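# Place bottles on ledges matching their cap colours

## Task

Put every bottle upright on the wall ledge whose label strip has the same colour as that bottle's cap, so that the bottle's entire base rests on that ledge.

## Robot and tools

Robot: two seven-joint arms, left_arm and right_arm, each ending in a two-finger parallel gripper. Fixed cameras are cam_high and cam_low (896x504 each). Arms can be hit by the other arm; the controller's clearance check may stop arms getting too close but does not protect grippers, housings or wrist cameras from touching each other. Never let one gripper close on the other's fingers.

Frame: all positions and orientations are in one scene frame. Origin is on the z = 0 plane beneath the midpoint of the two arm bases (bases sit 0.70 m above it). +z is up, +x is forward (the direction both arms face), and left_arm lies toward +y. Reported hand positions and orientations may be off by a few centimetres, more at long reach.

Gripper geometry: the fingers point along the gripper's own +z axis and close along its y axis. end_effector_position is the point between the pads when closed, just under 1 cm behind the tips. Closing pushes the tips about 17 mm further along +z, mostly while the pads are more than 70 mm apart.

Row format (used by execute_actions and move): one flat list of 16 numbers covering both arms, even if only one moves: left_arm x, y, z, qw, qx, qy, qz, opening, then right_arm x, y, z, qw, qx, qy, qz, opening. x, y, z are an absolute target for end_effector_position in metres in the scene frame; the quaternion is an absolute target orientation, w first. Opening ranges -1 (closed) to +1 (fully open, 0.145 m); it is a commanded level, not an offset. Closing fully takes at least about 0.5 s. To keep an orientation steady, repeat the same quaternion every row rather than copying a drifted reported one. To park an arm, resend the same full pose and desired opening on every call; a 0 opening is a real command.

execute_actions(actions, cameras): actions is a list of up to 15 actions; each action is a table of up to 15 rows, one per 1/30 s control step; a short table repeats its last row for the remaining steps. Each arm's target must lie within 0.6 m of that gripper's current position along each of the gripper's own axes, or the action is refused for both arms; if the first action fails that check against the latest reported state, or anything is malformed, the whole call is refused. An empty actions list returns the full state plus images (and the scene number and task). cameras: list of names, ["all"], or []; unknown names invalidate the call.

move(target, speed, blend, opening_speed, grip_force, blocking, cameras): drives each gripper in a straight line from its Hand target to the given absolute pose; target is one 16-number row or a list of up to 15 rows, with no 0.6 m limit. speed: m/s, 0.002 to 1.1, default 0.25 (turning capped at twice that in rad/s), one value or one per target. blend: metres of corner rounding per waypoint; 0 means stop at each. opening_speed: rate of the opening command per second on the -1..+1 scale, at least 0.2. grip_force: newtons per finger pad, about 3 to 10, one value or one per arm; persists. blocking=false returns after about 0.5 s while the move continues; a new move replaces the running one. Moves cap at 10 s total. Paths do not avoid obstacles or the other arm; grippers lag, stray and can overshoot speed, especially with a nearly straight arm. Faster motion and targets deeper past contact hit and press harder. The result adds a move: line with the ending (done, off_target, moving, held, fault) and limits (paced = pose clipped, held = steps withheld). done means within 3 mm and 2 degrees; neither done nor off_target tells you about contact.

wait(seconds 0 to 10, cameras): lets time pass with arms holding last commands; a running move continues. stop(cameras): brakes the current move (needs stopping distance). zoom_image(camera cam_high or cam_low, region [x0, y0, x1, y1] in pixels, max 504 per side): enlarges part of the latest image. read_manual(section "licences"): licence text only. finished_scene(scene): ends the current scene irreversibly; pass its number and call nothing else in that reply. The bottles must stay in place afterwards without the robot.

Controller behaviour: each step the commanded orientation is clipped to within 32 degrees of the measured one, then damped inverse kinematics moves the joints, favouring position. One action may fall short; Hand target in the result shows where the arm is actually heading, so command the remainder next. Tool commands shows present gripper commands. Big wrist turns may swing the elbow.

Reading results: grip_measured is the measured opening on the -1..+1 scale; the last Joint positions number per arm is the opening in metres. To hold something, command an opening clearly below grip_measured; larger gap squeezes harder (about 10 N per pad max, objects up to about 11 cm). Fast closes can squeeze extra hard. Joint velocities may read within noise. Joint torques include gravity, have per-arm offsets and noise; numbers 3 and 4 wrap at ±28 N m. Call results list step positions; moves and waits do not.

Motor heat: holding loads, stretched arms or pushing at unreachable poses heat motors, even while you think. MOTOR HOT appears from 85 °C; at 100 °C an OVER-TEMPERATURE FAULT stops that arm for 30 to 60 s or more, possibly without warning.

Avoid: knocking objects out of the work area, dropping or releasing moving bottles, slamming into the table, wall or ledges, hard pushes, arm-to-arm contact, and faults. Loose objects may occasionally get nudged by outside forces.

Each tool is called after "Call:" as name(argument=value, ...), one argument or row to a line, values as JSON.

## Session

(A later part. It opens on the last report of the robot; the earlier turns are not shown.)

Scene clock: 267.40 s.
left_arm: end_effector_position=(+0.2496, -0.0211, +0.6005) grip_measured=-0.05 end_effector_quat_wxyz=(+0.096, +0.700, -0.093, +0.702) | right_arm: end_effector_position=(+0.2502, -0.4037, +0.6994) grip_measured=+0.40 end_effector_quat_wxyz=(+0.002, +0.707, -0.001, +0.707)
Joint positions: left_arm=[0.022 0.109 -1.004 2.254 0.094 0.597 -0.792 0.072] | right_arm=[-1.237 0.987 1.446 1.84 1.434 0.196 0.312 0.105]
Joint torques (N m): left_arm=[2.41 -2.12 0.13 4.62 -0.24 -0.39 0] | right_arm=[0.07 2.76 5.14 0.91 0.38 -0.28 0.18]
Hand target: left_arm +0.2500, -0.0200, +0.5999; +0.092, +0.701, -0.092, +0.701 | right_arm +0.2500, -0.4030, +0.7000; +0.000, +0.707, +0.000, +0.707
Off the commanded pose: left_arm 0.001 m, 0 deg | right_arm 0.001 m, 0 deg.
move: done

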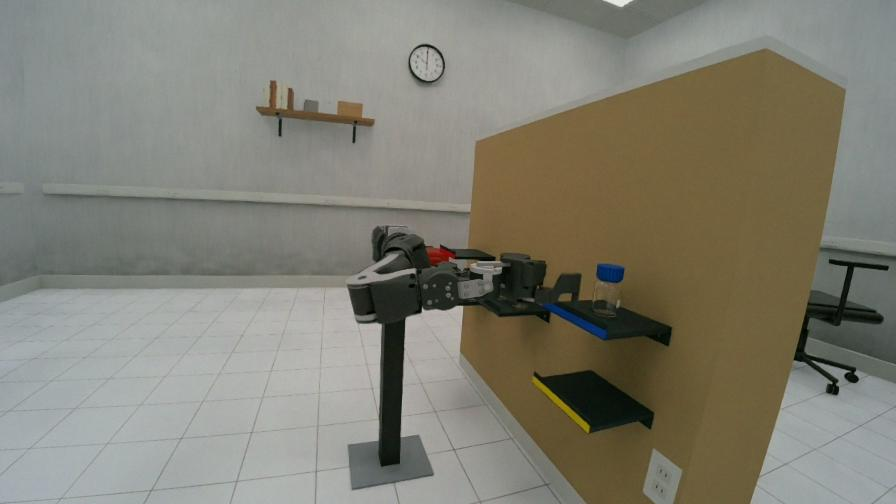

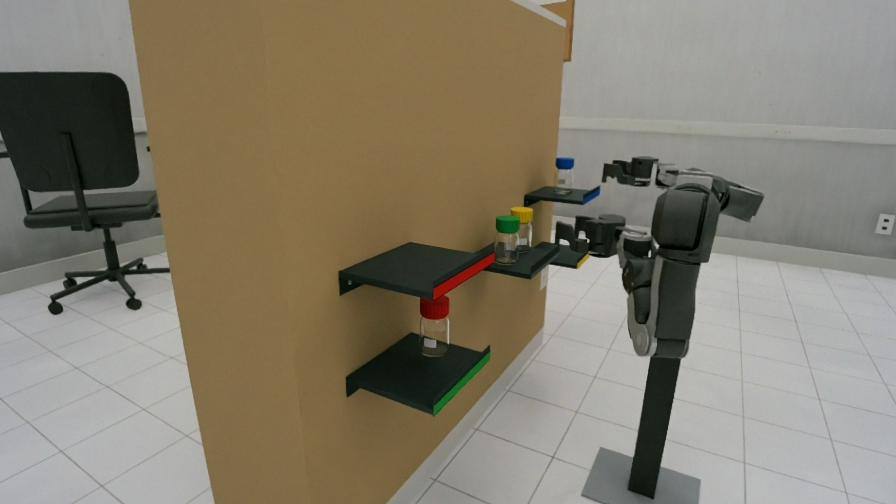

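Call:
move(
  target=[
    [0.21,0.12,0.56,0,0.7071,0,0.7071,1,0.21,-0.36,0.67,0,0.7071,0,0.7071,0.05],
    [0.21,0.322,0.485,0,0.7071,0,0.7071,1,0.24,-0.068,0.585,0,0.7071,0,0.7071,0.05],
  ],
  blend=[0.05,0],
  cameras=["all"],
)

Scene clock: 279.30 s.
left_arm: end_effector_position=(+0.2103, +0.3215, +0.4852) grip_measured=+1.00 end_effector_quat_wxyz=(+0.000, +0.707, -0.001, +0.707) | right_arm: end_effector_position=(+0.2399, -0.0663, +0.5850) grip_measured=+0.05 end_effector_quat_wxyz=(-0.003, +0.706, +0.002, +0.708)
Joint positions: left_arm=[-1.064 0.997 0.189 1.782 0.928 -0.788 -0.109 0.145] | right_arm=[-0.481 0.014 -0.628 2.388 -0.286 0.392 -0.456 0.079]
Joint torques (N m): left_arm=[0.22 2.47 2.04 2.24 0.13 -0.62 0.23] | right_arm=[0.17 -1.7 -0.5 4.38 -0.18 -0.28 -0.08]
Hand target: left_arm +0.2100, +0.3220, +0.4849; +0.000, +0.707, +0.000, +0.707 | right_arm +0.2400, -0.0680, +0.5851; +0.000, +0.707, +0.000, +0.707
Off the commanded pose: left_arm 0.001 m, 0 deg | right_arm 0.002 m, 0 deg.
joint read past its limit (left arm) — joint 6 (wrist pitch), lower limit.
joint sent to its limit (left arm) — joint 6 (wrist pitch), lower limit. The joint targets still meet the commanded pose.
move: done

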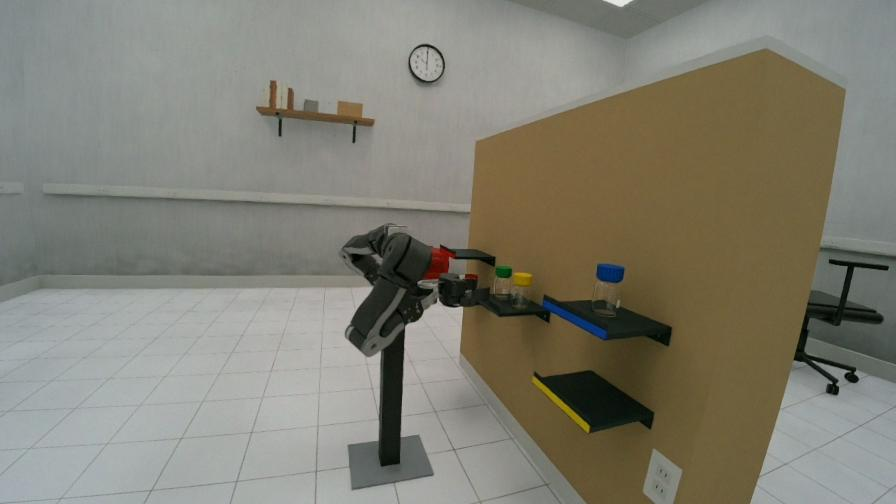

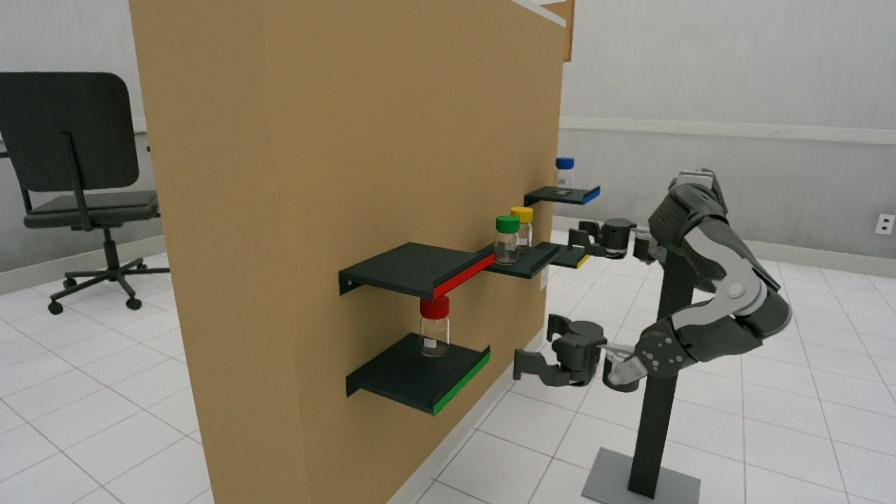

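Call:
move(
  target=[
    [0.408,0.322,0.482,0,0.7071,0,0.7071,1,0.405,-0.066,0.58,0,0.7071,0,0.7071,0.05],
    [0.408,0.322,0.482,0,0.7071,0,0.7071,-1,0.405,-0.066,0.58,0,0.7071,0,0.7071,-1],
  ],
  speed=0.12,
  opening_speed=1.2,
  cameras=["all"],
)

Call:
zoom_image(
  camera="cam_low",
  region=[390, 180, 610, 380],
)

Call:
zoom_image(
  camera="cam_high",
  region=[430, 230, 580, 340],
)

Scene clock: 291.53 s.
left_arm: end_effector_position=(+0.4087, +0.3233, +0.4852) grip_measured=-0.53 end_effector_quat_wxyz=(-0.002, +0.704, +0.002, +0.710) | right_arm: end_effector_position=(+0.4050, -0.0663, +0.5807) grip_measured=-0.55 end_effector_quat_wxyz=(+0.001, +0.707, -0.001, +0.707)
Joint positions: left_arm=[0.283 0.833 -0.465 1.148 0.935 -0.342 0.025 0.035] | right_arm=[0.265 -0.126 -0.31 1.735 -0.039 0.454 -0.317 0.034]
Joint torques (N m): left_arm=[6.11 5.31 1.72 2.81 0.14 -0.6 0.19] | right_arm=[4.5 -1.78 -0.46 3.86 -0.02 -0.56 0.1]
Hand target: left_arm +0.4080, +0.3221, +0.4821; +0.000, +0.707, +0.000, +0.707 | right_arm +0.4050, -0.0659, +0.5799; +0.000, +0.707, +0.000, +0.707
Off the commanded pose: left_arm 0.004 m, 1 deg | right_arm 0.001 m, 0 deg.
move: off_target (left_arm); target 2's new opening was sent with left_arm's hand 0.004 m and 1 deg from that target

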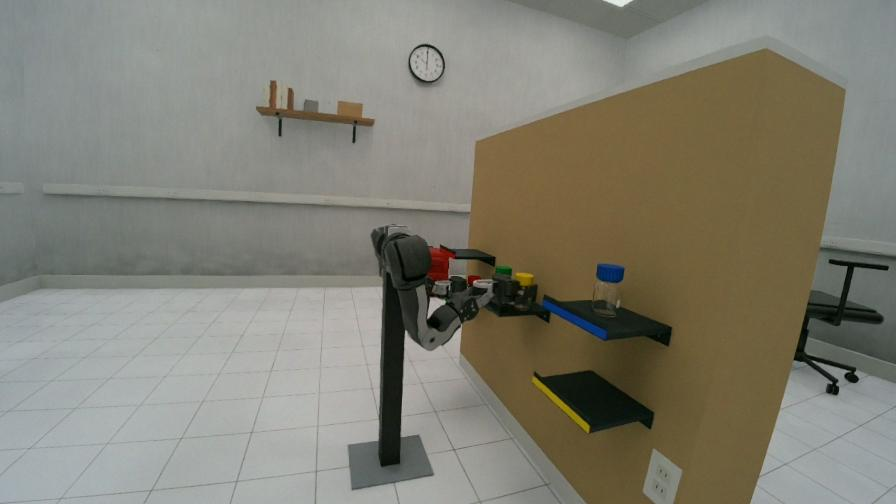

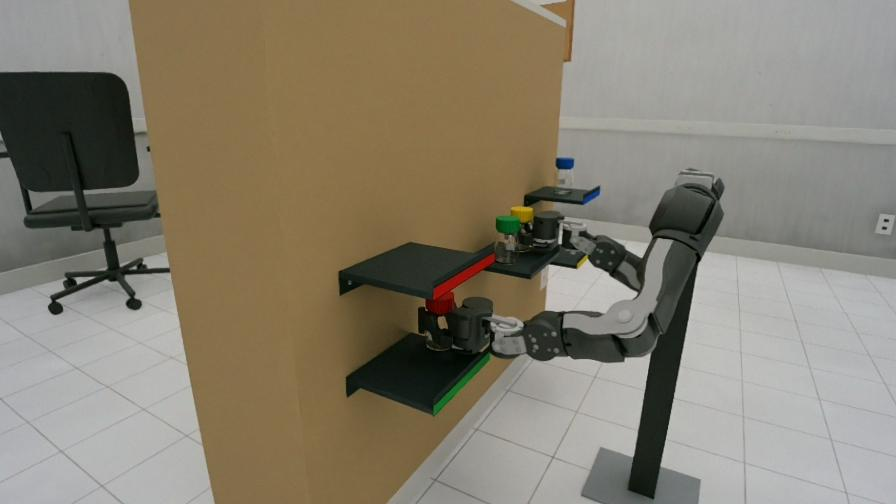

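Scaled by 2.291 from the camera's 896x504 image, which has a finer 1280x720 frame.

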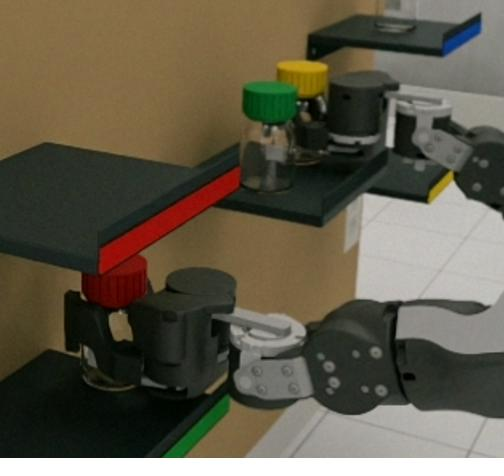

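Scaled by 3.360 from the camera's 896x504 image, which has a finer 1280x720 frame.

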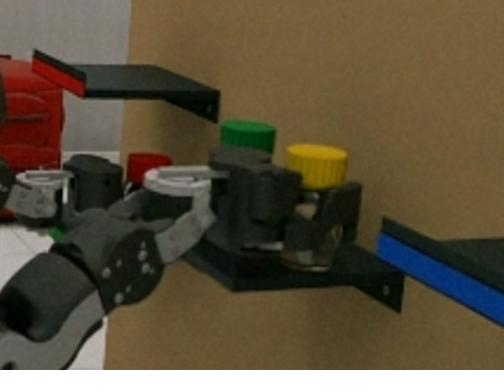

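Call:
move(
  target=[
    [0.408,0.322,0.517,0,0.7071,0,0.7071,-1,0.405,-0.066,0.62,0,0.7071,0,0.7071,-1],
    [0.21,0.322,0.54,0,0.7071,0,0.7071,-1,0.22,-0.09,0.61,0,0.7071,0,0.7071,-1],
    [0.21,0.345,0.725,0,0.7071,0,0.7071,-1,0.21,-0.385,0.53,0,0.7071,0,0.7071,-1],
    [0.405,0.345,0.725,0,0.7071,0,0.7071,-1,0.405,-0.385,0.525,0,0.7071,0,0.7071,-1],
    [0.405,0.345,0.695,0,0.7071,0,0.7071,-1,0.405,-0.385,0.495,0,0.7071,0,0.7071,-1],
  ],
  blend=[0.01,0.03,0.03,0.01,0],
  speed=[0.1,0.22,0.22,0.2,0.05],
  cameras=["all"],
)

Call:
zoom_image(
  camera="cam_low",
  region=[320, 170, 540, 330],
)

Call:
zoom_image(
  camera="cam_high",
  region=[500, 290, 680, 440],
)

Scene clock: 314.73 s.
left_arm: end_effector_position=(+0.4054, +0.3448, +0.6955) grip_measured=-0.53 end_effector_quat_wxyz=(-0.003, +0.708, -0.003, +0.706) | right_arm: end_effector_position=(+0.4040, -0.3860, +0.4915) grip_measured=-0.55 end_effector_quat_wxyz=(+0.001, +0.713, -0.002, +0.702)
Joint positions: left_arm=[-1.407 1.699 1.385 1.57 1.584 -0.019 -0.125 0.035] | right_arm=[0.335 0.879 -0.359 0.92 0.997 -0.315 0.304 0.034]
Joint torques (N m): left_arm=[5.47 1.07 3.38 0.4 0.13 -0.94 0.1] | right_arm=[5.47 6.55 3.45 2.55 0.29 -0.73 0.15]
Hand target: left_arm +0.4050, +0.3450, +0.6951; -0.002, +0.707, -0.002, +0.707 | right_arm +0.4050, -0.3851, +0.4950; +0.000, +0.707, +0.000, +0.707
Off the commanded pose: left_arm 0.001 m, 1 deg | right_arm 0.004 m, 1 deg.
joint sent to its limit (left arm) — joint 1 (shoulder pitch), lower limit; joint 5 (forearm roll), upper limit. The joint targets still meet the commanded pose.
move: off_target (right_arm)

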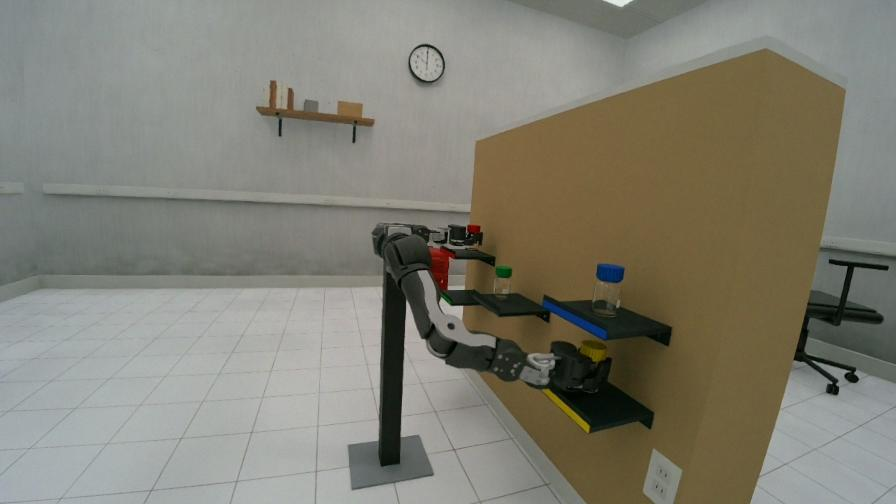

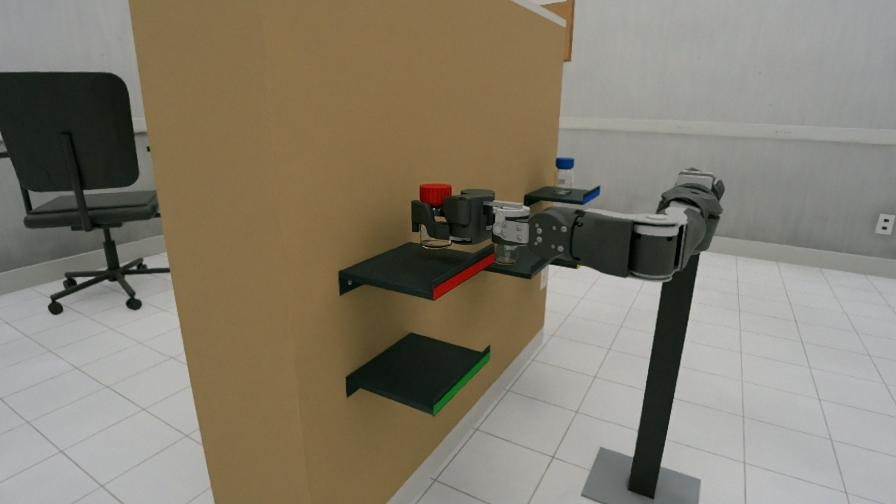

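Scaled by 2.291 from the camera's 896x504 image, which has a finer 1280x720 frame.

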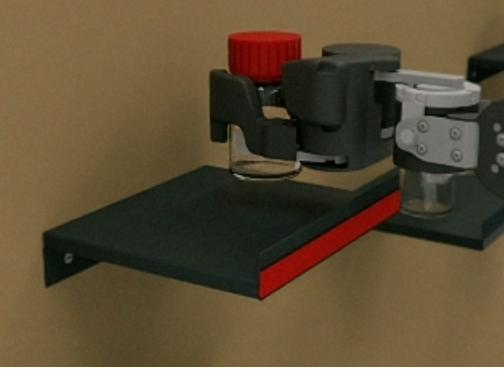

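Scaled by 2.800 from the camera's 896x504 image, which has a finer 1280x720 frame.

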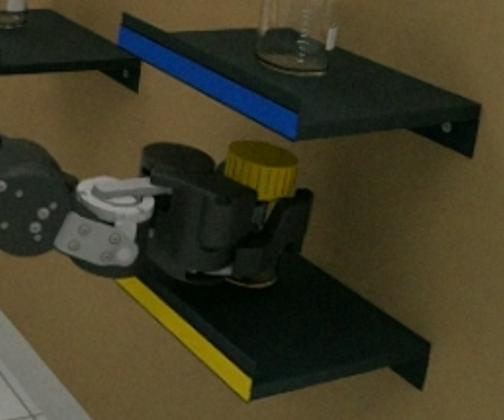

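Call:
move(
  target=[0.405,0.345,0.68,0,0.7071,0,0.7071,-1,0.405,-0.385,0.484,0,0.7071,0,0.7071,-1],
  speed=0.03,
  cameras=["all"],
)

Call:
zoom_image(
  camera="cam_low",
  region=[320, 170, 540, 330],
)

Call:
zoom_image(
  camera="cam_high",
  region=[500, 290, 680, 440],
)

Scene clock: 323.80 s.
left_arm: end_effector_position=(+0.4046, +0.3452, +0.6807) grip_measured=-0.53 end_effector_quat_wxyz=(-0.003, +0.708, -0.003, +0.706) | right_arm: end_effector_position=(+0.4044, -0.3866, +0.4832) grip_measured=-0.55 end_effector_quat_wxyz=(+0.002, +0.709, -0.002, +0.705)
Joint positions: left_arm=[-1.407 1.7 1.315 1.57 1.584 -0.089 -0.125 0.035] | right_arm=[0.351 0.846 -0.359 0.86 0.98 -0.35 0.333 0.034]
Joint torques (N m): left_arm=[5.45 1.91 3.21 -0.08 0.14 -0.95 0.08] | right_arm=[5.13 6.11 2.66 2.24 0.3 -0.59 0.19]
Hand target: left_arm +0.4050, +0.3450, +0.6801; -0.002, +0.707, -0.002, +0.707 | right_arm +0.4050, -0.3851, +0.4839; +0.000, +0.707, +0.000, +0.707
Off the commanded pose: left_arm 0.001 m, 0 deg | right_arm 0.002 m, 1 deg.
joint sent to its limit (left arm) — joint 1 (shoulder pitch), lower limit; joint 5 (forearm roll), upper limit. The joint targets still meet the commanded pose.
move: done

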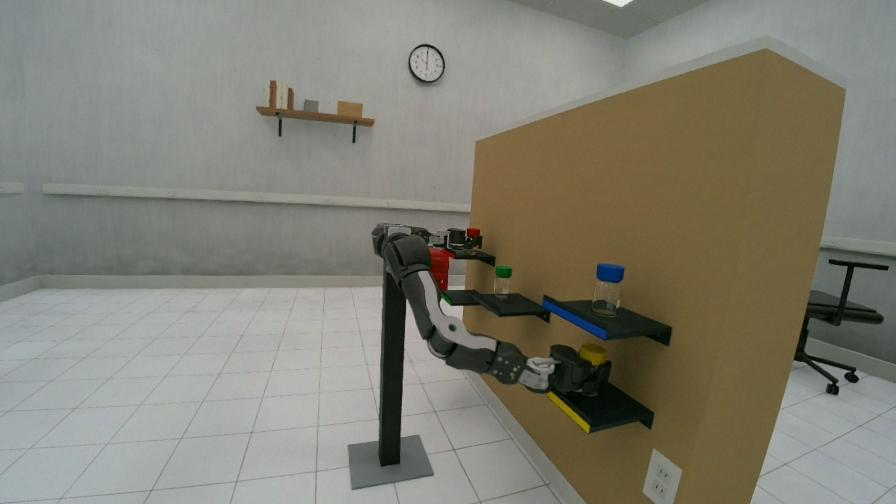

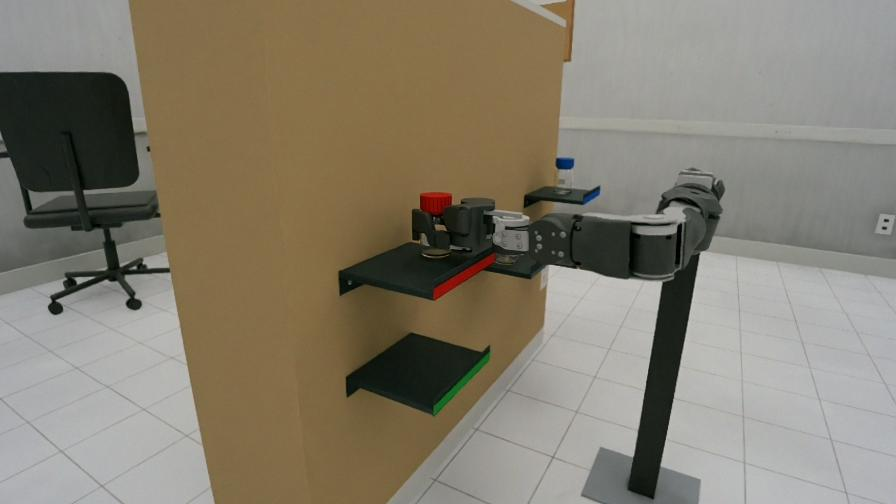

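Scaled by 2.291 from the camera's 896x504 image, which has a finer 1280x720 frame.

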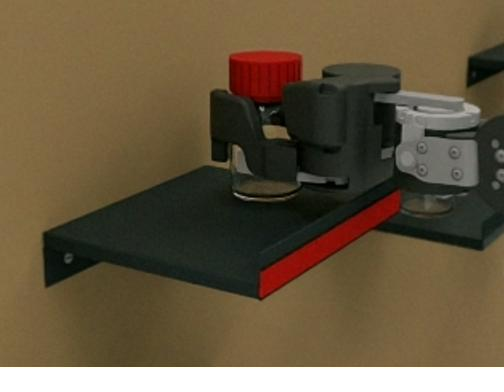

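Scaled by 2.800 from the camera's 896x504 image, which has a finer 1280x720 frame.

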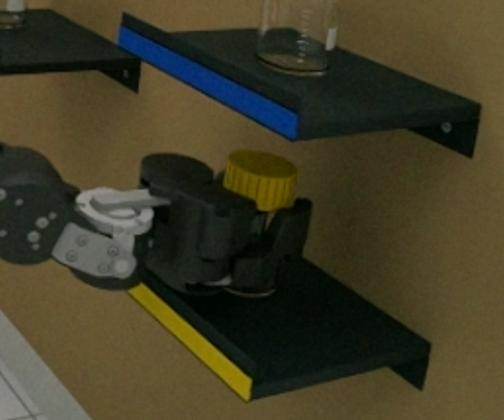

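Call:
move(
  target=[0.405,0.345,0.673,0,0.7071,0,0.7071,-1,0.405,-0.385,0.476,0,0.7071,0,0.7071,-1],
  speed=0.025,
  cameras=["all"],
)

Call:
zoom_image(
  camera="cam_high",
  region=[500, 290, 680, 440],
)

Call:
zoom_image(
  camera="cam_low",
  region=[320, 170, 540, 330],
)

Scene clock: 331.33 s.
left_arm: end_effector_position=(+0.4046, +0.3454, +0.6785) grip_measured=-0.53 end_effector_quat_wxyz=(-0.003, +0.700, -0.002, +0.714) | right_arm: end_effector_position=(+0.4059, -0.3881, +0.4839) grip_measured=-0.55 end_effector_quat_wxyz=(+0.004, +0.698, -0.002, +0.716)
Joint positions: left_arm=[-1.407 1.702 1.288 1.567 1.584 -0.138 -0.125 0.035] | right_arm=[0.372 0.828 -0.361 0.816 0.978 -0.393 0.355 0.034]
Joint torques (N m): left_arm=[5.45 2.04 2.07 0.01 0.13 -0.45 0.05] | right_arm=[4.1 5.29 0.75 1.66 0.21 -0.16 0.13]
Hand target: left_arm +0.4049, +0.3450, +0.6730; -0.003, +0.707, -0.002, +0.707 | right_arm +0.4049, -0.3850, +0.4762; +0.000, +0.707, +0.000, +0.707
Off the commanded pose: left_arm 0.006 m, 1 deg | right_arm 0.009 m, 1 deg.
joint sent to its limit (left arm) — joint 1 (shoulder pitch), lower limit; joint 5 (forearm roll), upper limit. The joint targets still meet the commanded pose.
move: off_target (left_arm, right_arm)

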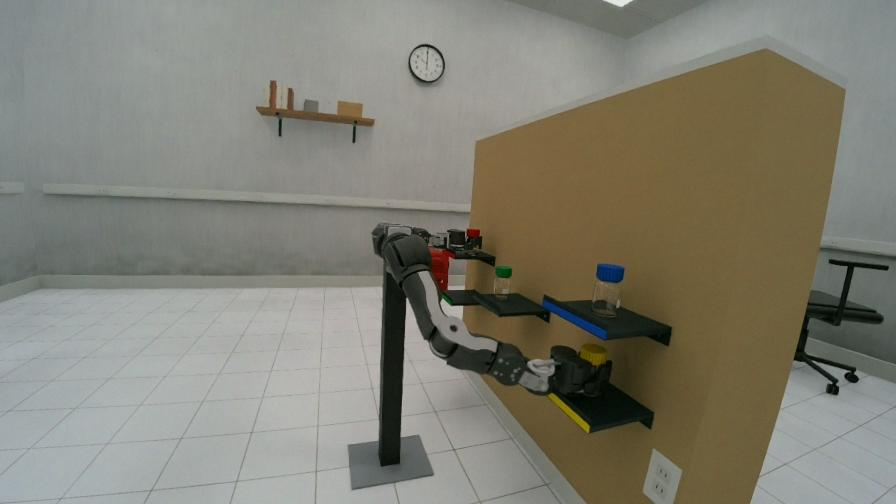

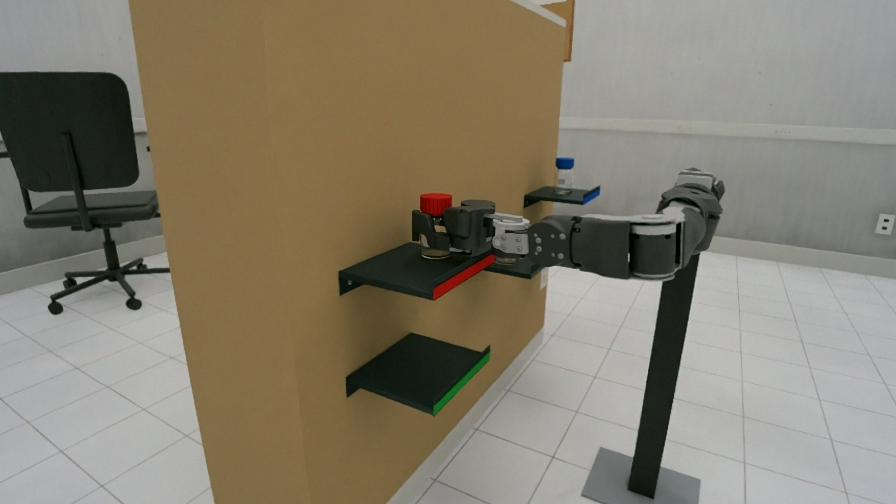

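Scaled by 2.800 from the camera's 896x504 image, which has a finer 1280x720 frame.

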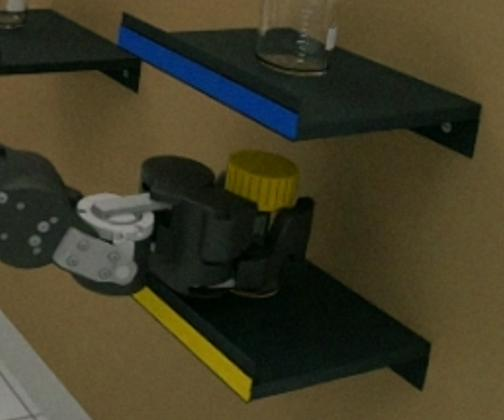

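Scaled by 2.291 from the camera's 896x504 image, which has a finer 1280x720 frame.

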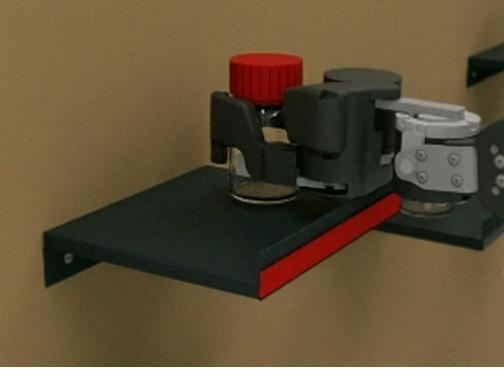

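Call:
move(
  target=[
    [0.405,0.345,0.677,0,0.7071,0,0.7071,-1,0.405,-0.386,0.482,0,0.7071,0,0.7071,-1],
    [0.405,0.345,0.677,0,0.7071,0,0.7071,0.4,0.405,-0.386,0.482,0,0.7071,0,0.7071,0.4],
    [0.22,0.335,0.70,0,0.7071,0,0.7071,0.4,0.22,-0.386,0.50,0,0.7071,0,0.7071,0.4],
    [0.22,0.04,0.575,0,0.7071,0,0.7071,0.8,0.22,-0.386,0.50,0,0.7071,0,0.7071,0.4],
  ],
  blend=[0,0,0,0],
  speed=[0.03,0.03,0.15,0.25],
  opening_speed=0.8,
  cameras=["all"],
)

Call:
zoom_image(
  camera="cam_low",
  region=[400, 150, 650, 350],
)

Scene clock: 348.30 s.
left_arm: end_effector_position=(+0.2231, +0.0521, +0.5848) grip_measured=+0.80 end_effector_quat_wxyz=(-0.004, +0.697, +0.013, +0.717) | right_arm: end_effector_position=(+0.2195, -0.3860, +0.4980) grip_measured=+0.40 end_effector_quat_wxyz=(+0.000, +0.710, -0.002, +0.704)
Joint positions: left_arm=[-0.476 0.074 -0.804 2.35 -0.319 0.34 -0.67 0.132] | right_arm=[-1.011 0.95 0.422 1.561 1.181 -0.634 0.309 0.105]
Joint torques (N m): left_arm=[-1.65 -3.36 -7.05 -2.33 -0.66 -0.43 -0.04] | right_arm=[-0.04 4.15 4.51 1.77 0.33 -0.52 0.14]
Hand target: left_arm +0.2197, +0.0401, +0.5753; +0.000, +0.707, +0.000, +0.707 | right_arm +0.2200, -0.3860, +0.5000; +0.000, +0.707, +0.000, +0.707
Off the commanded pose: left_arm 0.016 m, 2 deg | right_arm 0.002 m, 0 deg.
move: off_target (left_arm); target 4's new opening was sent with left_arm's hand 0.016 m and 2 deg from that target

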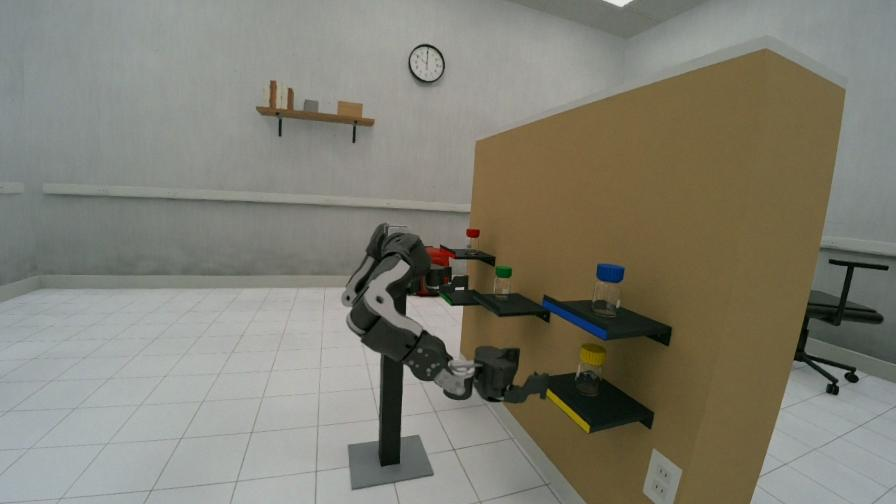

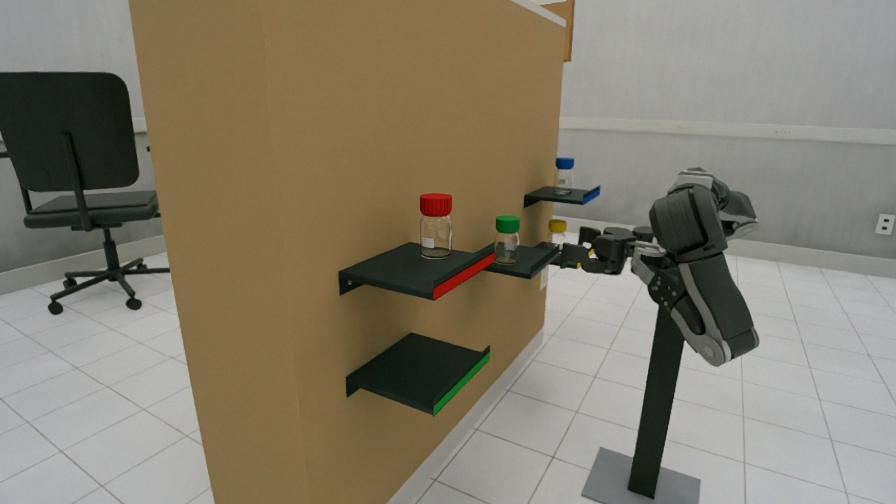

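Scaled by 2.016 from the camera's 896x504 image, which has a finer 1280x720 frame.

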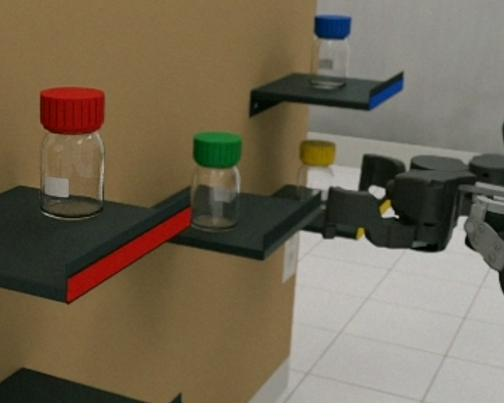

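Call:
move(
  target=[
    [0.26,0.055,0.59,0,0.7071,0,0.7071,0.8,0.22,-0.386,0.50,0,0.7071,0,0.7071,0.4],
    [0.29,0.04,0.58,0,0.7071,0,0.7071,0.8,0.22,-0.386,0.50,0,0.7071,0,0.7071,0.4],
  ],
  speed=0.1,
  blend=[0.01,0],
  cameras=["all"],
)

Call:
zoom_image(
  camera="cam_low",
  region=[450, 180, 650, 330],
)

Call:
zoom_image(
  camera="cam_high",
  region=[430, 230, 580, 340],
)

Scene clock: 358.57 s.
left_arm: end_effector_position=(+0.2898, +0.0405, +0.5816) grip_measured=+0.80 end_effector_quat_wxyz=(+0.000, +0.706, +0.001, +0.708) | right_arm: end_effector_position=(+0.2195, -0.3860, +0.4980) grip_measured=+0.40 end_effector_quat_wxyz=(+0.000, +0.710, -0.002, +0.704)
Joint positions: left_arm=[-0.162 -0.056 -0.646 2.16 -0.161 0.484 -0.561 0.132] | right_arm=[-1.011 0.95 0.422 1.561 1.181 -0.634 0.309 0.105]
Joint torques (N m): left_arm=[2.52 -1.91 -0.79 4.12 -0.07 -0.63 0.15] | right_arm=[-0.17 4.26 4.42 1.84 0.32 -0.5 0.18]
Hand target: left_arm +0.2900, +0.0399, +0.5799; +0.000, +0.707, +0.000, +0.707 | right_arm +0.2200, -0.3860, +0.5000; +0.000, +0.707, +0.000, +0.707
Off the commanded pose: left_arm 0.002 m, 0 deg | right_arm 0.002 m, 0 deg.
move: done

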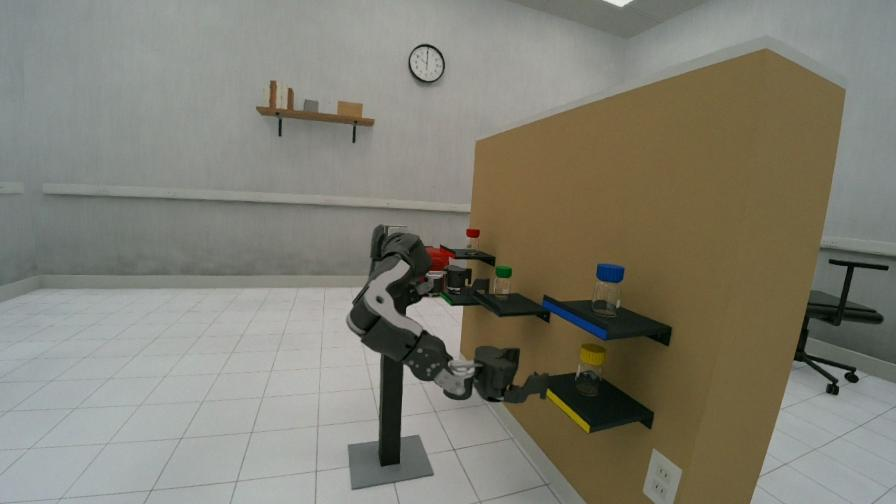

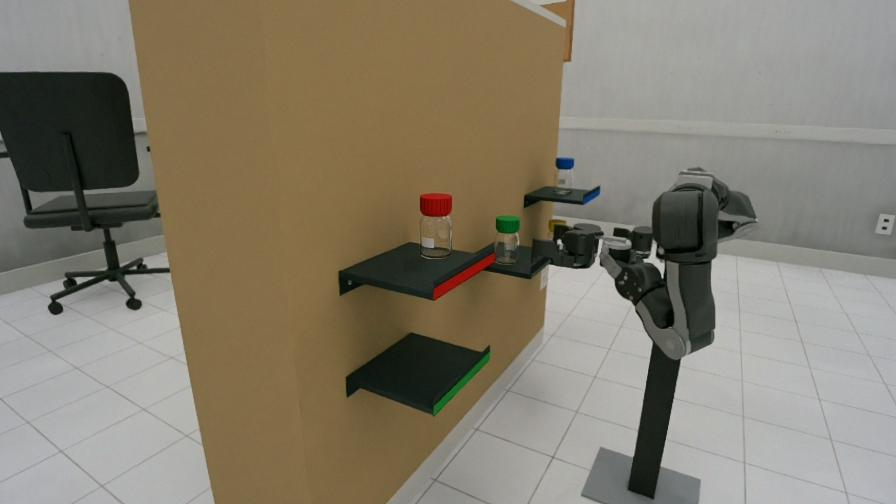

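Scaled by 2.520 from the camera's 896x504 image, which has a finer 1280x720 frame.

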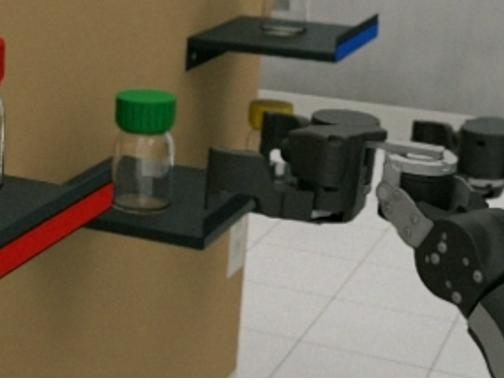

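Scaled by 3.360 from the camera's 896x504 image, which has a finer 1280x720 frame.

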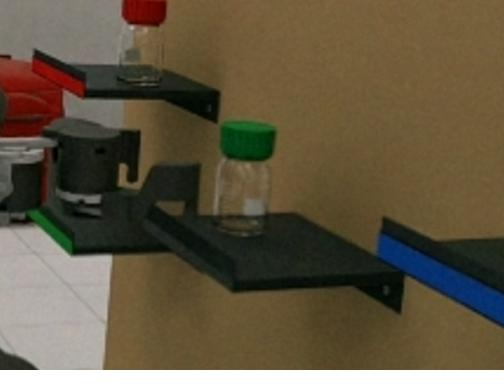

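Call:
move(
  target=[
    [0.403,0.038,0.577,0,0.7071,0,0.7071,0.8,0.22,-0.386,0.50,0,0.7071,0,0.7071,0.4],
    [0.403,0.038,0.577,0,0.7071,0,0.7071,-1,0.22,-0.386,0.50,0,0.7071,0,0.7071,0.4],
    [0.403,0.038,0.618,0,0.7071,0,0.7071,-1,0.22,-0.386,0.50,0,0.7071,0,0.7071,0.4],
    [0.26,0.06,0.618,0,0.7071,0,0.7071,-1,0.22,-0.386,0.50,0,0.7071,0,0.7071,0.4],
    [0.21,0.2,0.54,0,0.7071,0,0.7071,-1,0.22,-0.386,0.50,0,0.7071,0,0.7071,0.4],
    [0.21,0.345,0.517,0,0.7071,0,0.7071,-1,0.22,-0.386,0.50,0,0.7071,0,0.7071,0.4],
  ],
  speed=[0.12,0.1,0.12,0.2,0.25,0.25],
  blend=[0,0,0.01,0.03,0.05,0],
  opening_speed=1.5,
  cameras=["all"],
)

Scene clock: 373.53 s.
left_arm: end_effector_position=(+0.2093, +0.3458, +0.5144) grip_measured=-0.55 end_effector_quat_wxyz=(-0.002, +0.712, +0.001, +0.703) | right_arm: end_effector_position=(+0.2195, -0.3860, +0.4980) grip_measured=+0.40 end_effector_quat_wxyz=(+0.000, +0.710, -0.002, +0.704)
Joint positions: left_arm=[-1.16 0.873 0.501 1.824 1.04 -0.596 0.125 0.034] | right_arm=[-1.011 0.95 0.422 1.561 1.181 -0.634 0.309 0.105]
Joint torques (N m): left_arm=[0.09 2.62 2.62 3.07 0.26 -0.88 0.24] | right_arm=[-0.09 4.13 4.57 1.76 0.32 -0.5 0.16]
Hand target: left_arm +0.2100, +0.3450, +0.5169; +0.000, +0.707, +0.000, +0.707 | right_arm +0.2200, -0.3860, +0.5000; +0.000, +0.707, +0.000, +0.707
Off the commanded pose: left_arm 0.003 m, 1 deg | right_arm 0.002 m, 0 deg.
move: done

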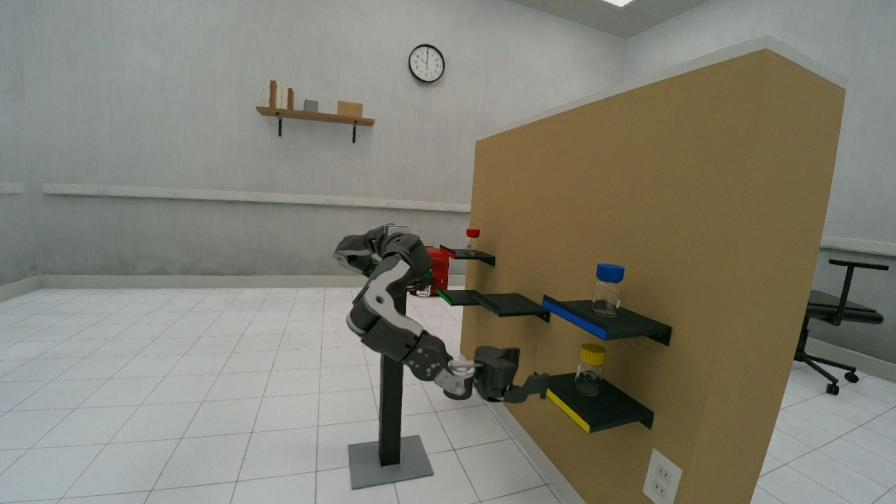

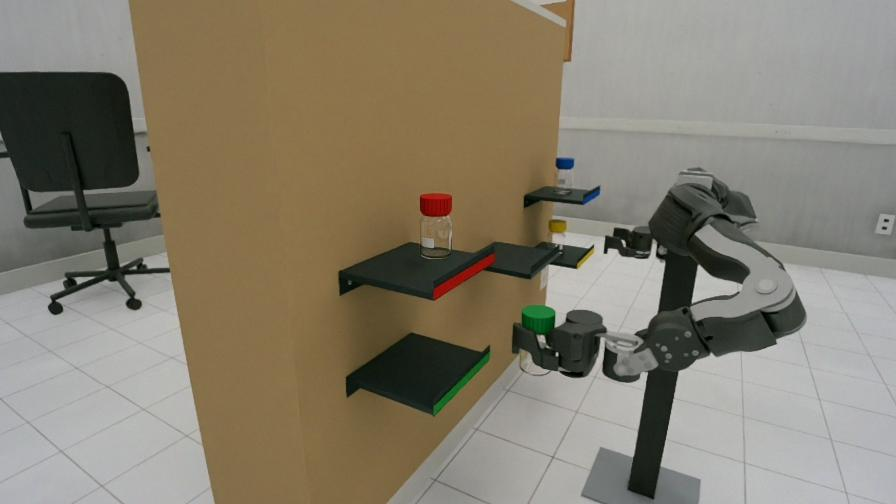

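Call:
move(
  target=[
    [0.405,0.345,0.517,0,0.7071,0,0.7071,-1,0.22,-0.386,0.50,0,0.7071,0,0.7071,0.4],
    [0.405,0.345,0.49,0,0.7071,0,0.7071,-1,0.22,-0.386,0.50,0,0.7071,0,0.7071,0.4],
    [0.405,0.345,0.476,0,0.7071,0,0.7071,-1,0.22,-0.386,0.50,0,0.7071,0,0.7071,0.4],
  ],
  speed=[0.18,0.06,0.025],
  blend=[0.005,0.003,0],
  cameras=["all"],
)

Call:
zoom_image(
  camera="cam_low",
  region=[330, 270, 530, 430],
)

Scene clock: 384.53 s.
left_arm: end_effector_position=(+0.4073, +0.3478, +0.4918) grip_measured=-0.55 end_effector_quat_wxyz=(-0.003, +0.688, +0.000, +0.725) | right_arm: end_effector_position=(+0.2195, -0.3860, +0.4980) grip_measured=+0.40 end_effector_quat_wxyz=(+0.000, +0.710, -0.002, +0.704)
Joint positions: left_arm=[0.289 0.828 -0.388 1.047 0.94 -0.386 0.152 0.034] | right_arm=[-1.011 0.95 0.422 1.561 1.181 -0.634 0.309 0.105]
Joint torques (N m): left_arm=[4.21 4.44 0.02 1.48 0.13 0.21 0.09] | right_arm=[-0.09 4.15 4.52 1.83 0.3 -0.52 0.15]
Hand target: left_arm +0.4045, +0.3449, +0.4763; +0.000, +0.707, +0.000, +0.707 | right_arm +0.2200, -0.3860, +0.5000; +0.000, +0.707, +0.000, +0.707
Off the commanded pose: left_arm 0.016 m, 3 deg | right_arm 0.002 m, 0 deg.
move: off_target (left_arm)

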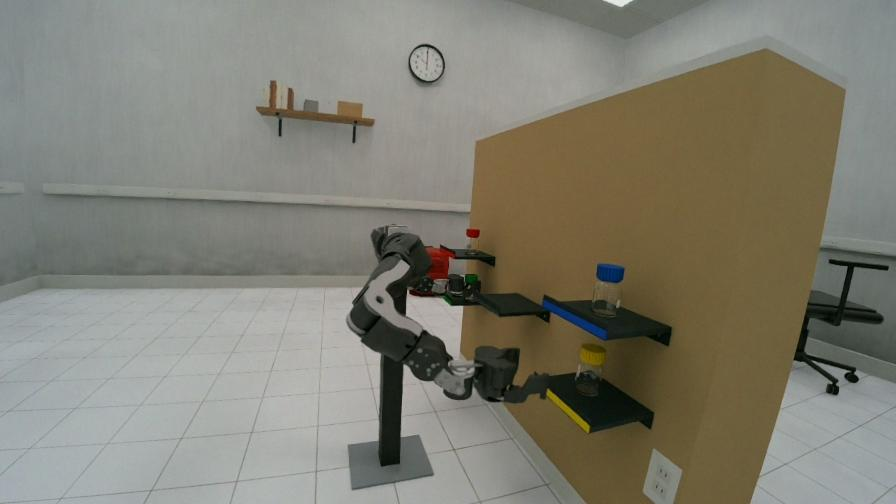

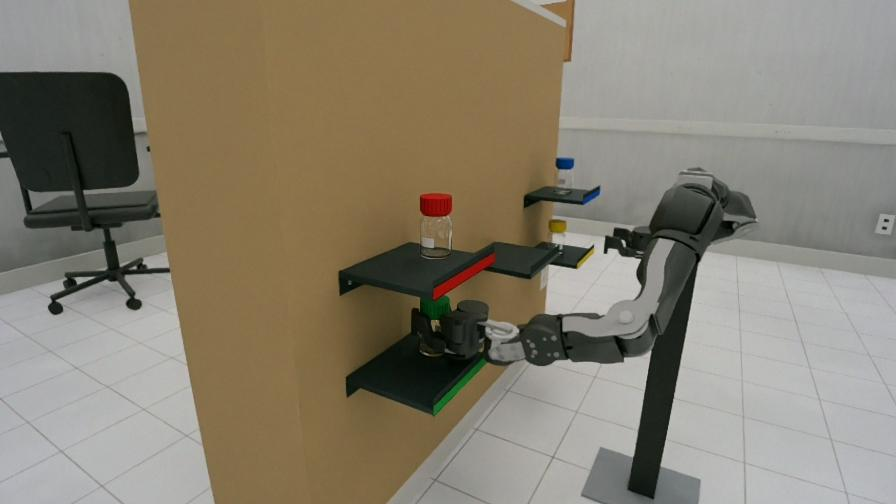

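Scaled by 2.520 from the camera's 896x504 image, which has a finer 1280x720 frame.

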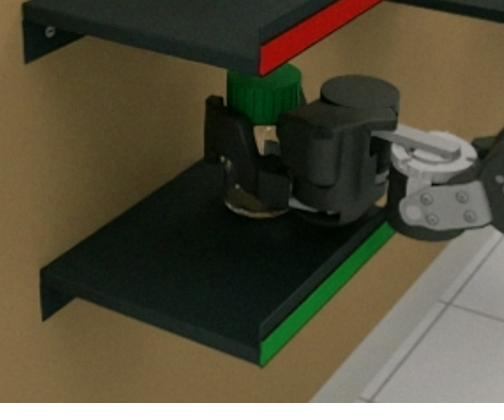

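Call:
move(
  target=[
    [0.405,0.345,0.487,0,0.7071,0,0.7071,-1,0.22,-0.386,0.50,0,0.7071,0,0.7071,0.4],
    [0.405,0.345,0.487,0,0.7071,0,0.7071,0.4,0.22,-0.386,0.50,0,0.7071,0,0.7071,0.4],
    [0.25,0.345,0.49,0,0.7071,0,0.7071,0.4,0.22,-0.386,0.50,0,0.7071,0,0.7071,0.4],
  ],
  speed=[0.03,0.03,0.15],
  opening_speed=0.7,
  cameras=["all"],
)

Call:
zoom_image(
  camera="cam_low",
  region=[330, 270, 530, 430],
)

Scene clock: 396.70 s.
left_arm: end_effector_position=(+0.2496, +0.3461, +0.4891) grip_measured=+0.40 end_effector_quat_wxyz=(-0.002, +0.708, +0.003, +0.706) | right_arm: end_effector_position=(+0.2195, -0.3860, +0.4980) grip_measured=+0.40 end_effector_quat_wxyz=(+0.000, +0.710, -0.002, +0.704)
Joint positions: left_arm=[-0.854 1.055 0.152 1.656 1.064 -0.677 -0.004 0.105] | right_arm=[-1.011 0.95 0.422 1.561 1.181 -0.634 0.309 0.105]
Joint torques (N m): left_arm=[0.99 5.05 2.51 2.82 0.11 -0.71 0.2] | right_arm=[-0.17 4.18 4.49 1.85 0.31 -0.52 0.16]
Hand target: left_arm +0.2500, +0.3450, +0.4900; +0.000, +0.707, +0.000, +0.707 | right_arm +0.2200, -0.3860, +0.5000; +0.000, +0.707, +0.000, +0.707
Off the commanded pose: left_arm 0.001 m, 0 deg | right_arm 0.002 m, 0 deg.
move: done; target 2's new opening was sent with left_arm's hand 0.005 m and 1 deg from that target

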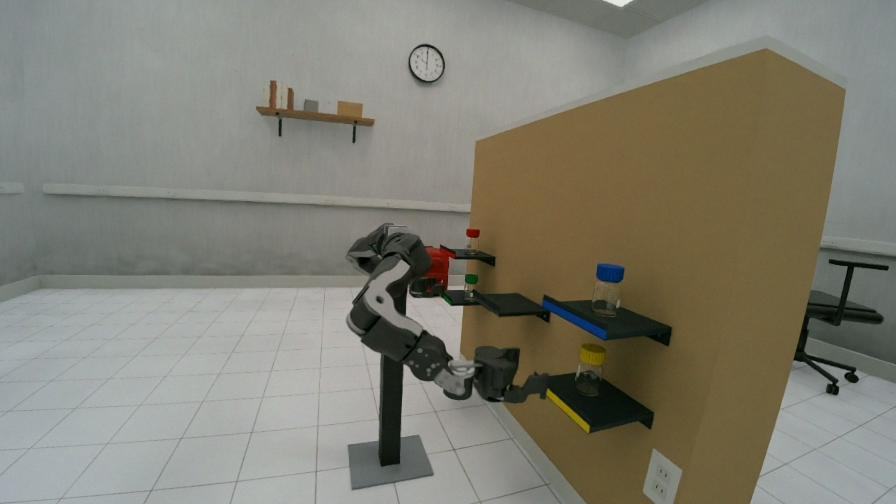

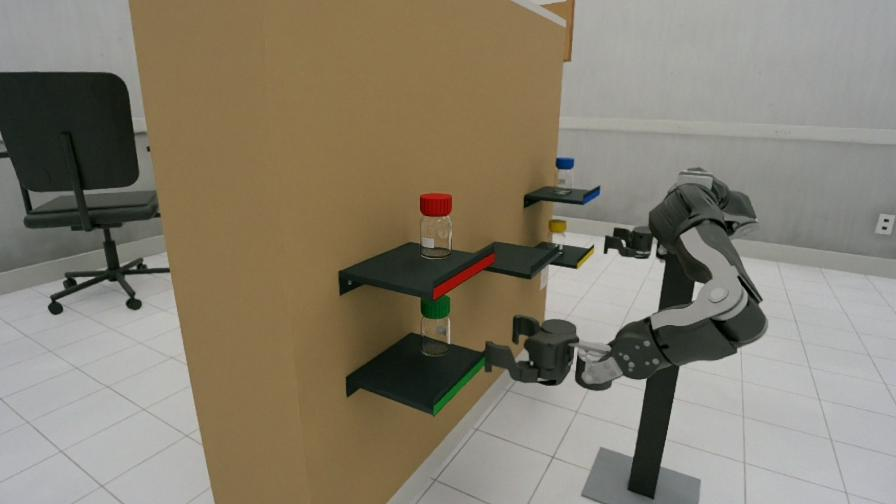

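Scaled by 2.520 from the camera's 896x504 image, which has a finer 1280x720 frame.

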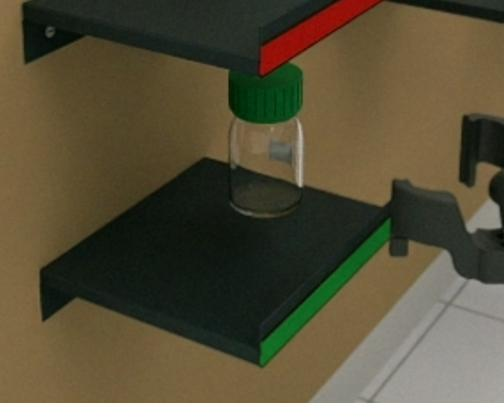

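All standing correctly.

Call:
finished_scene(
  scene=2,
)

The scene is finished: the task was done.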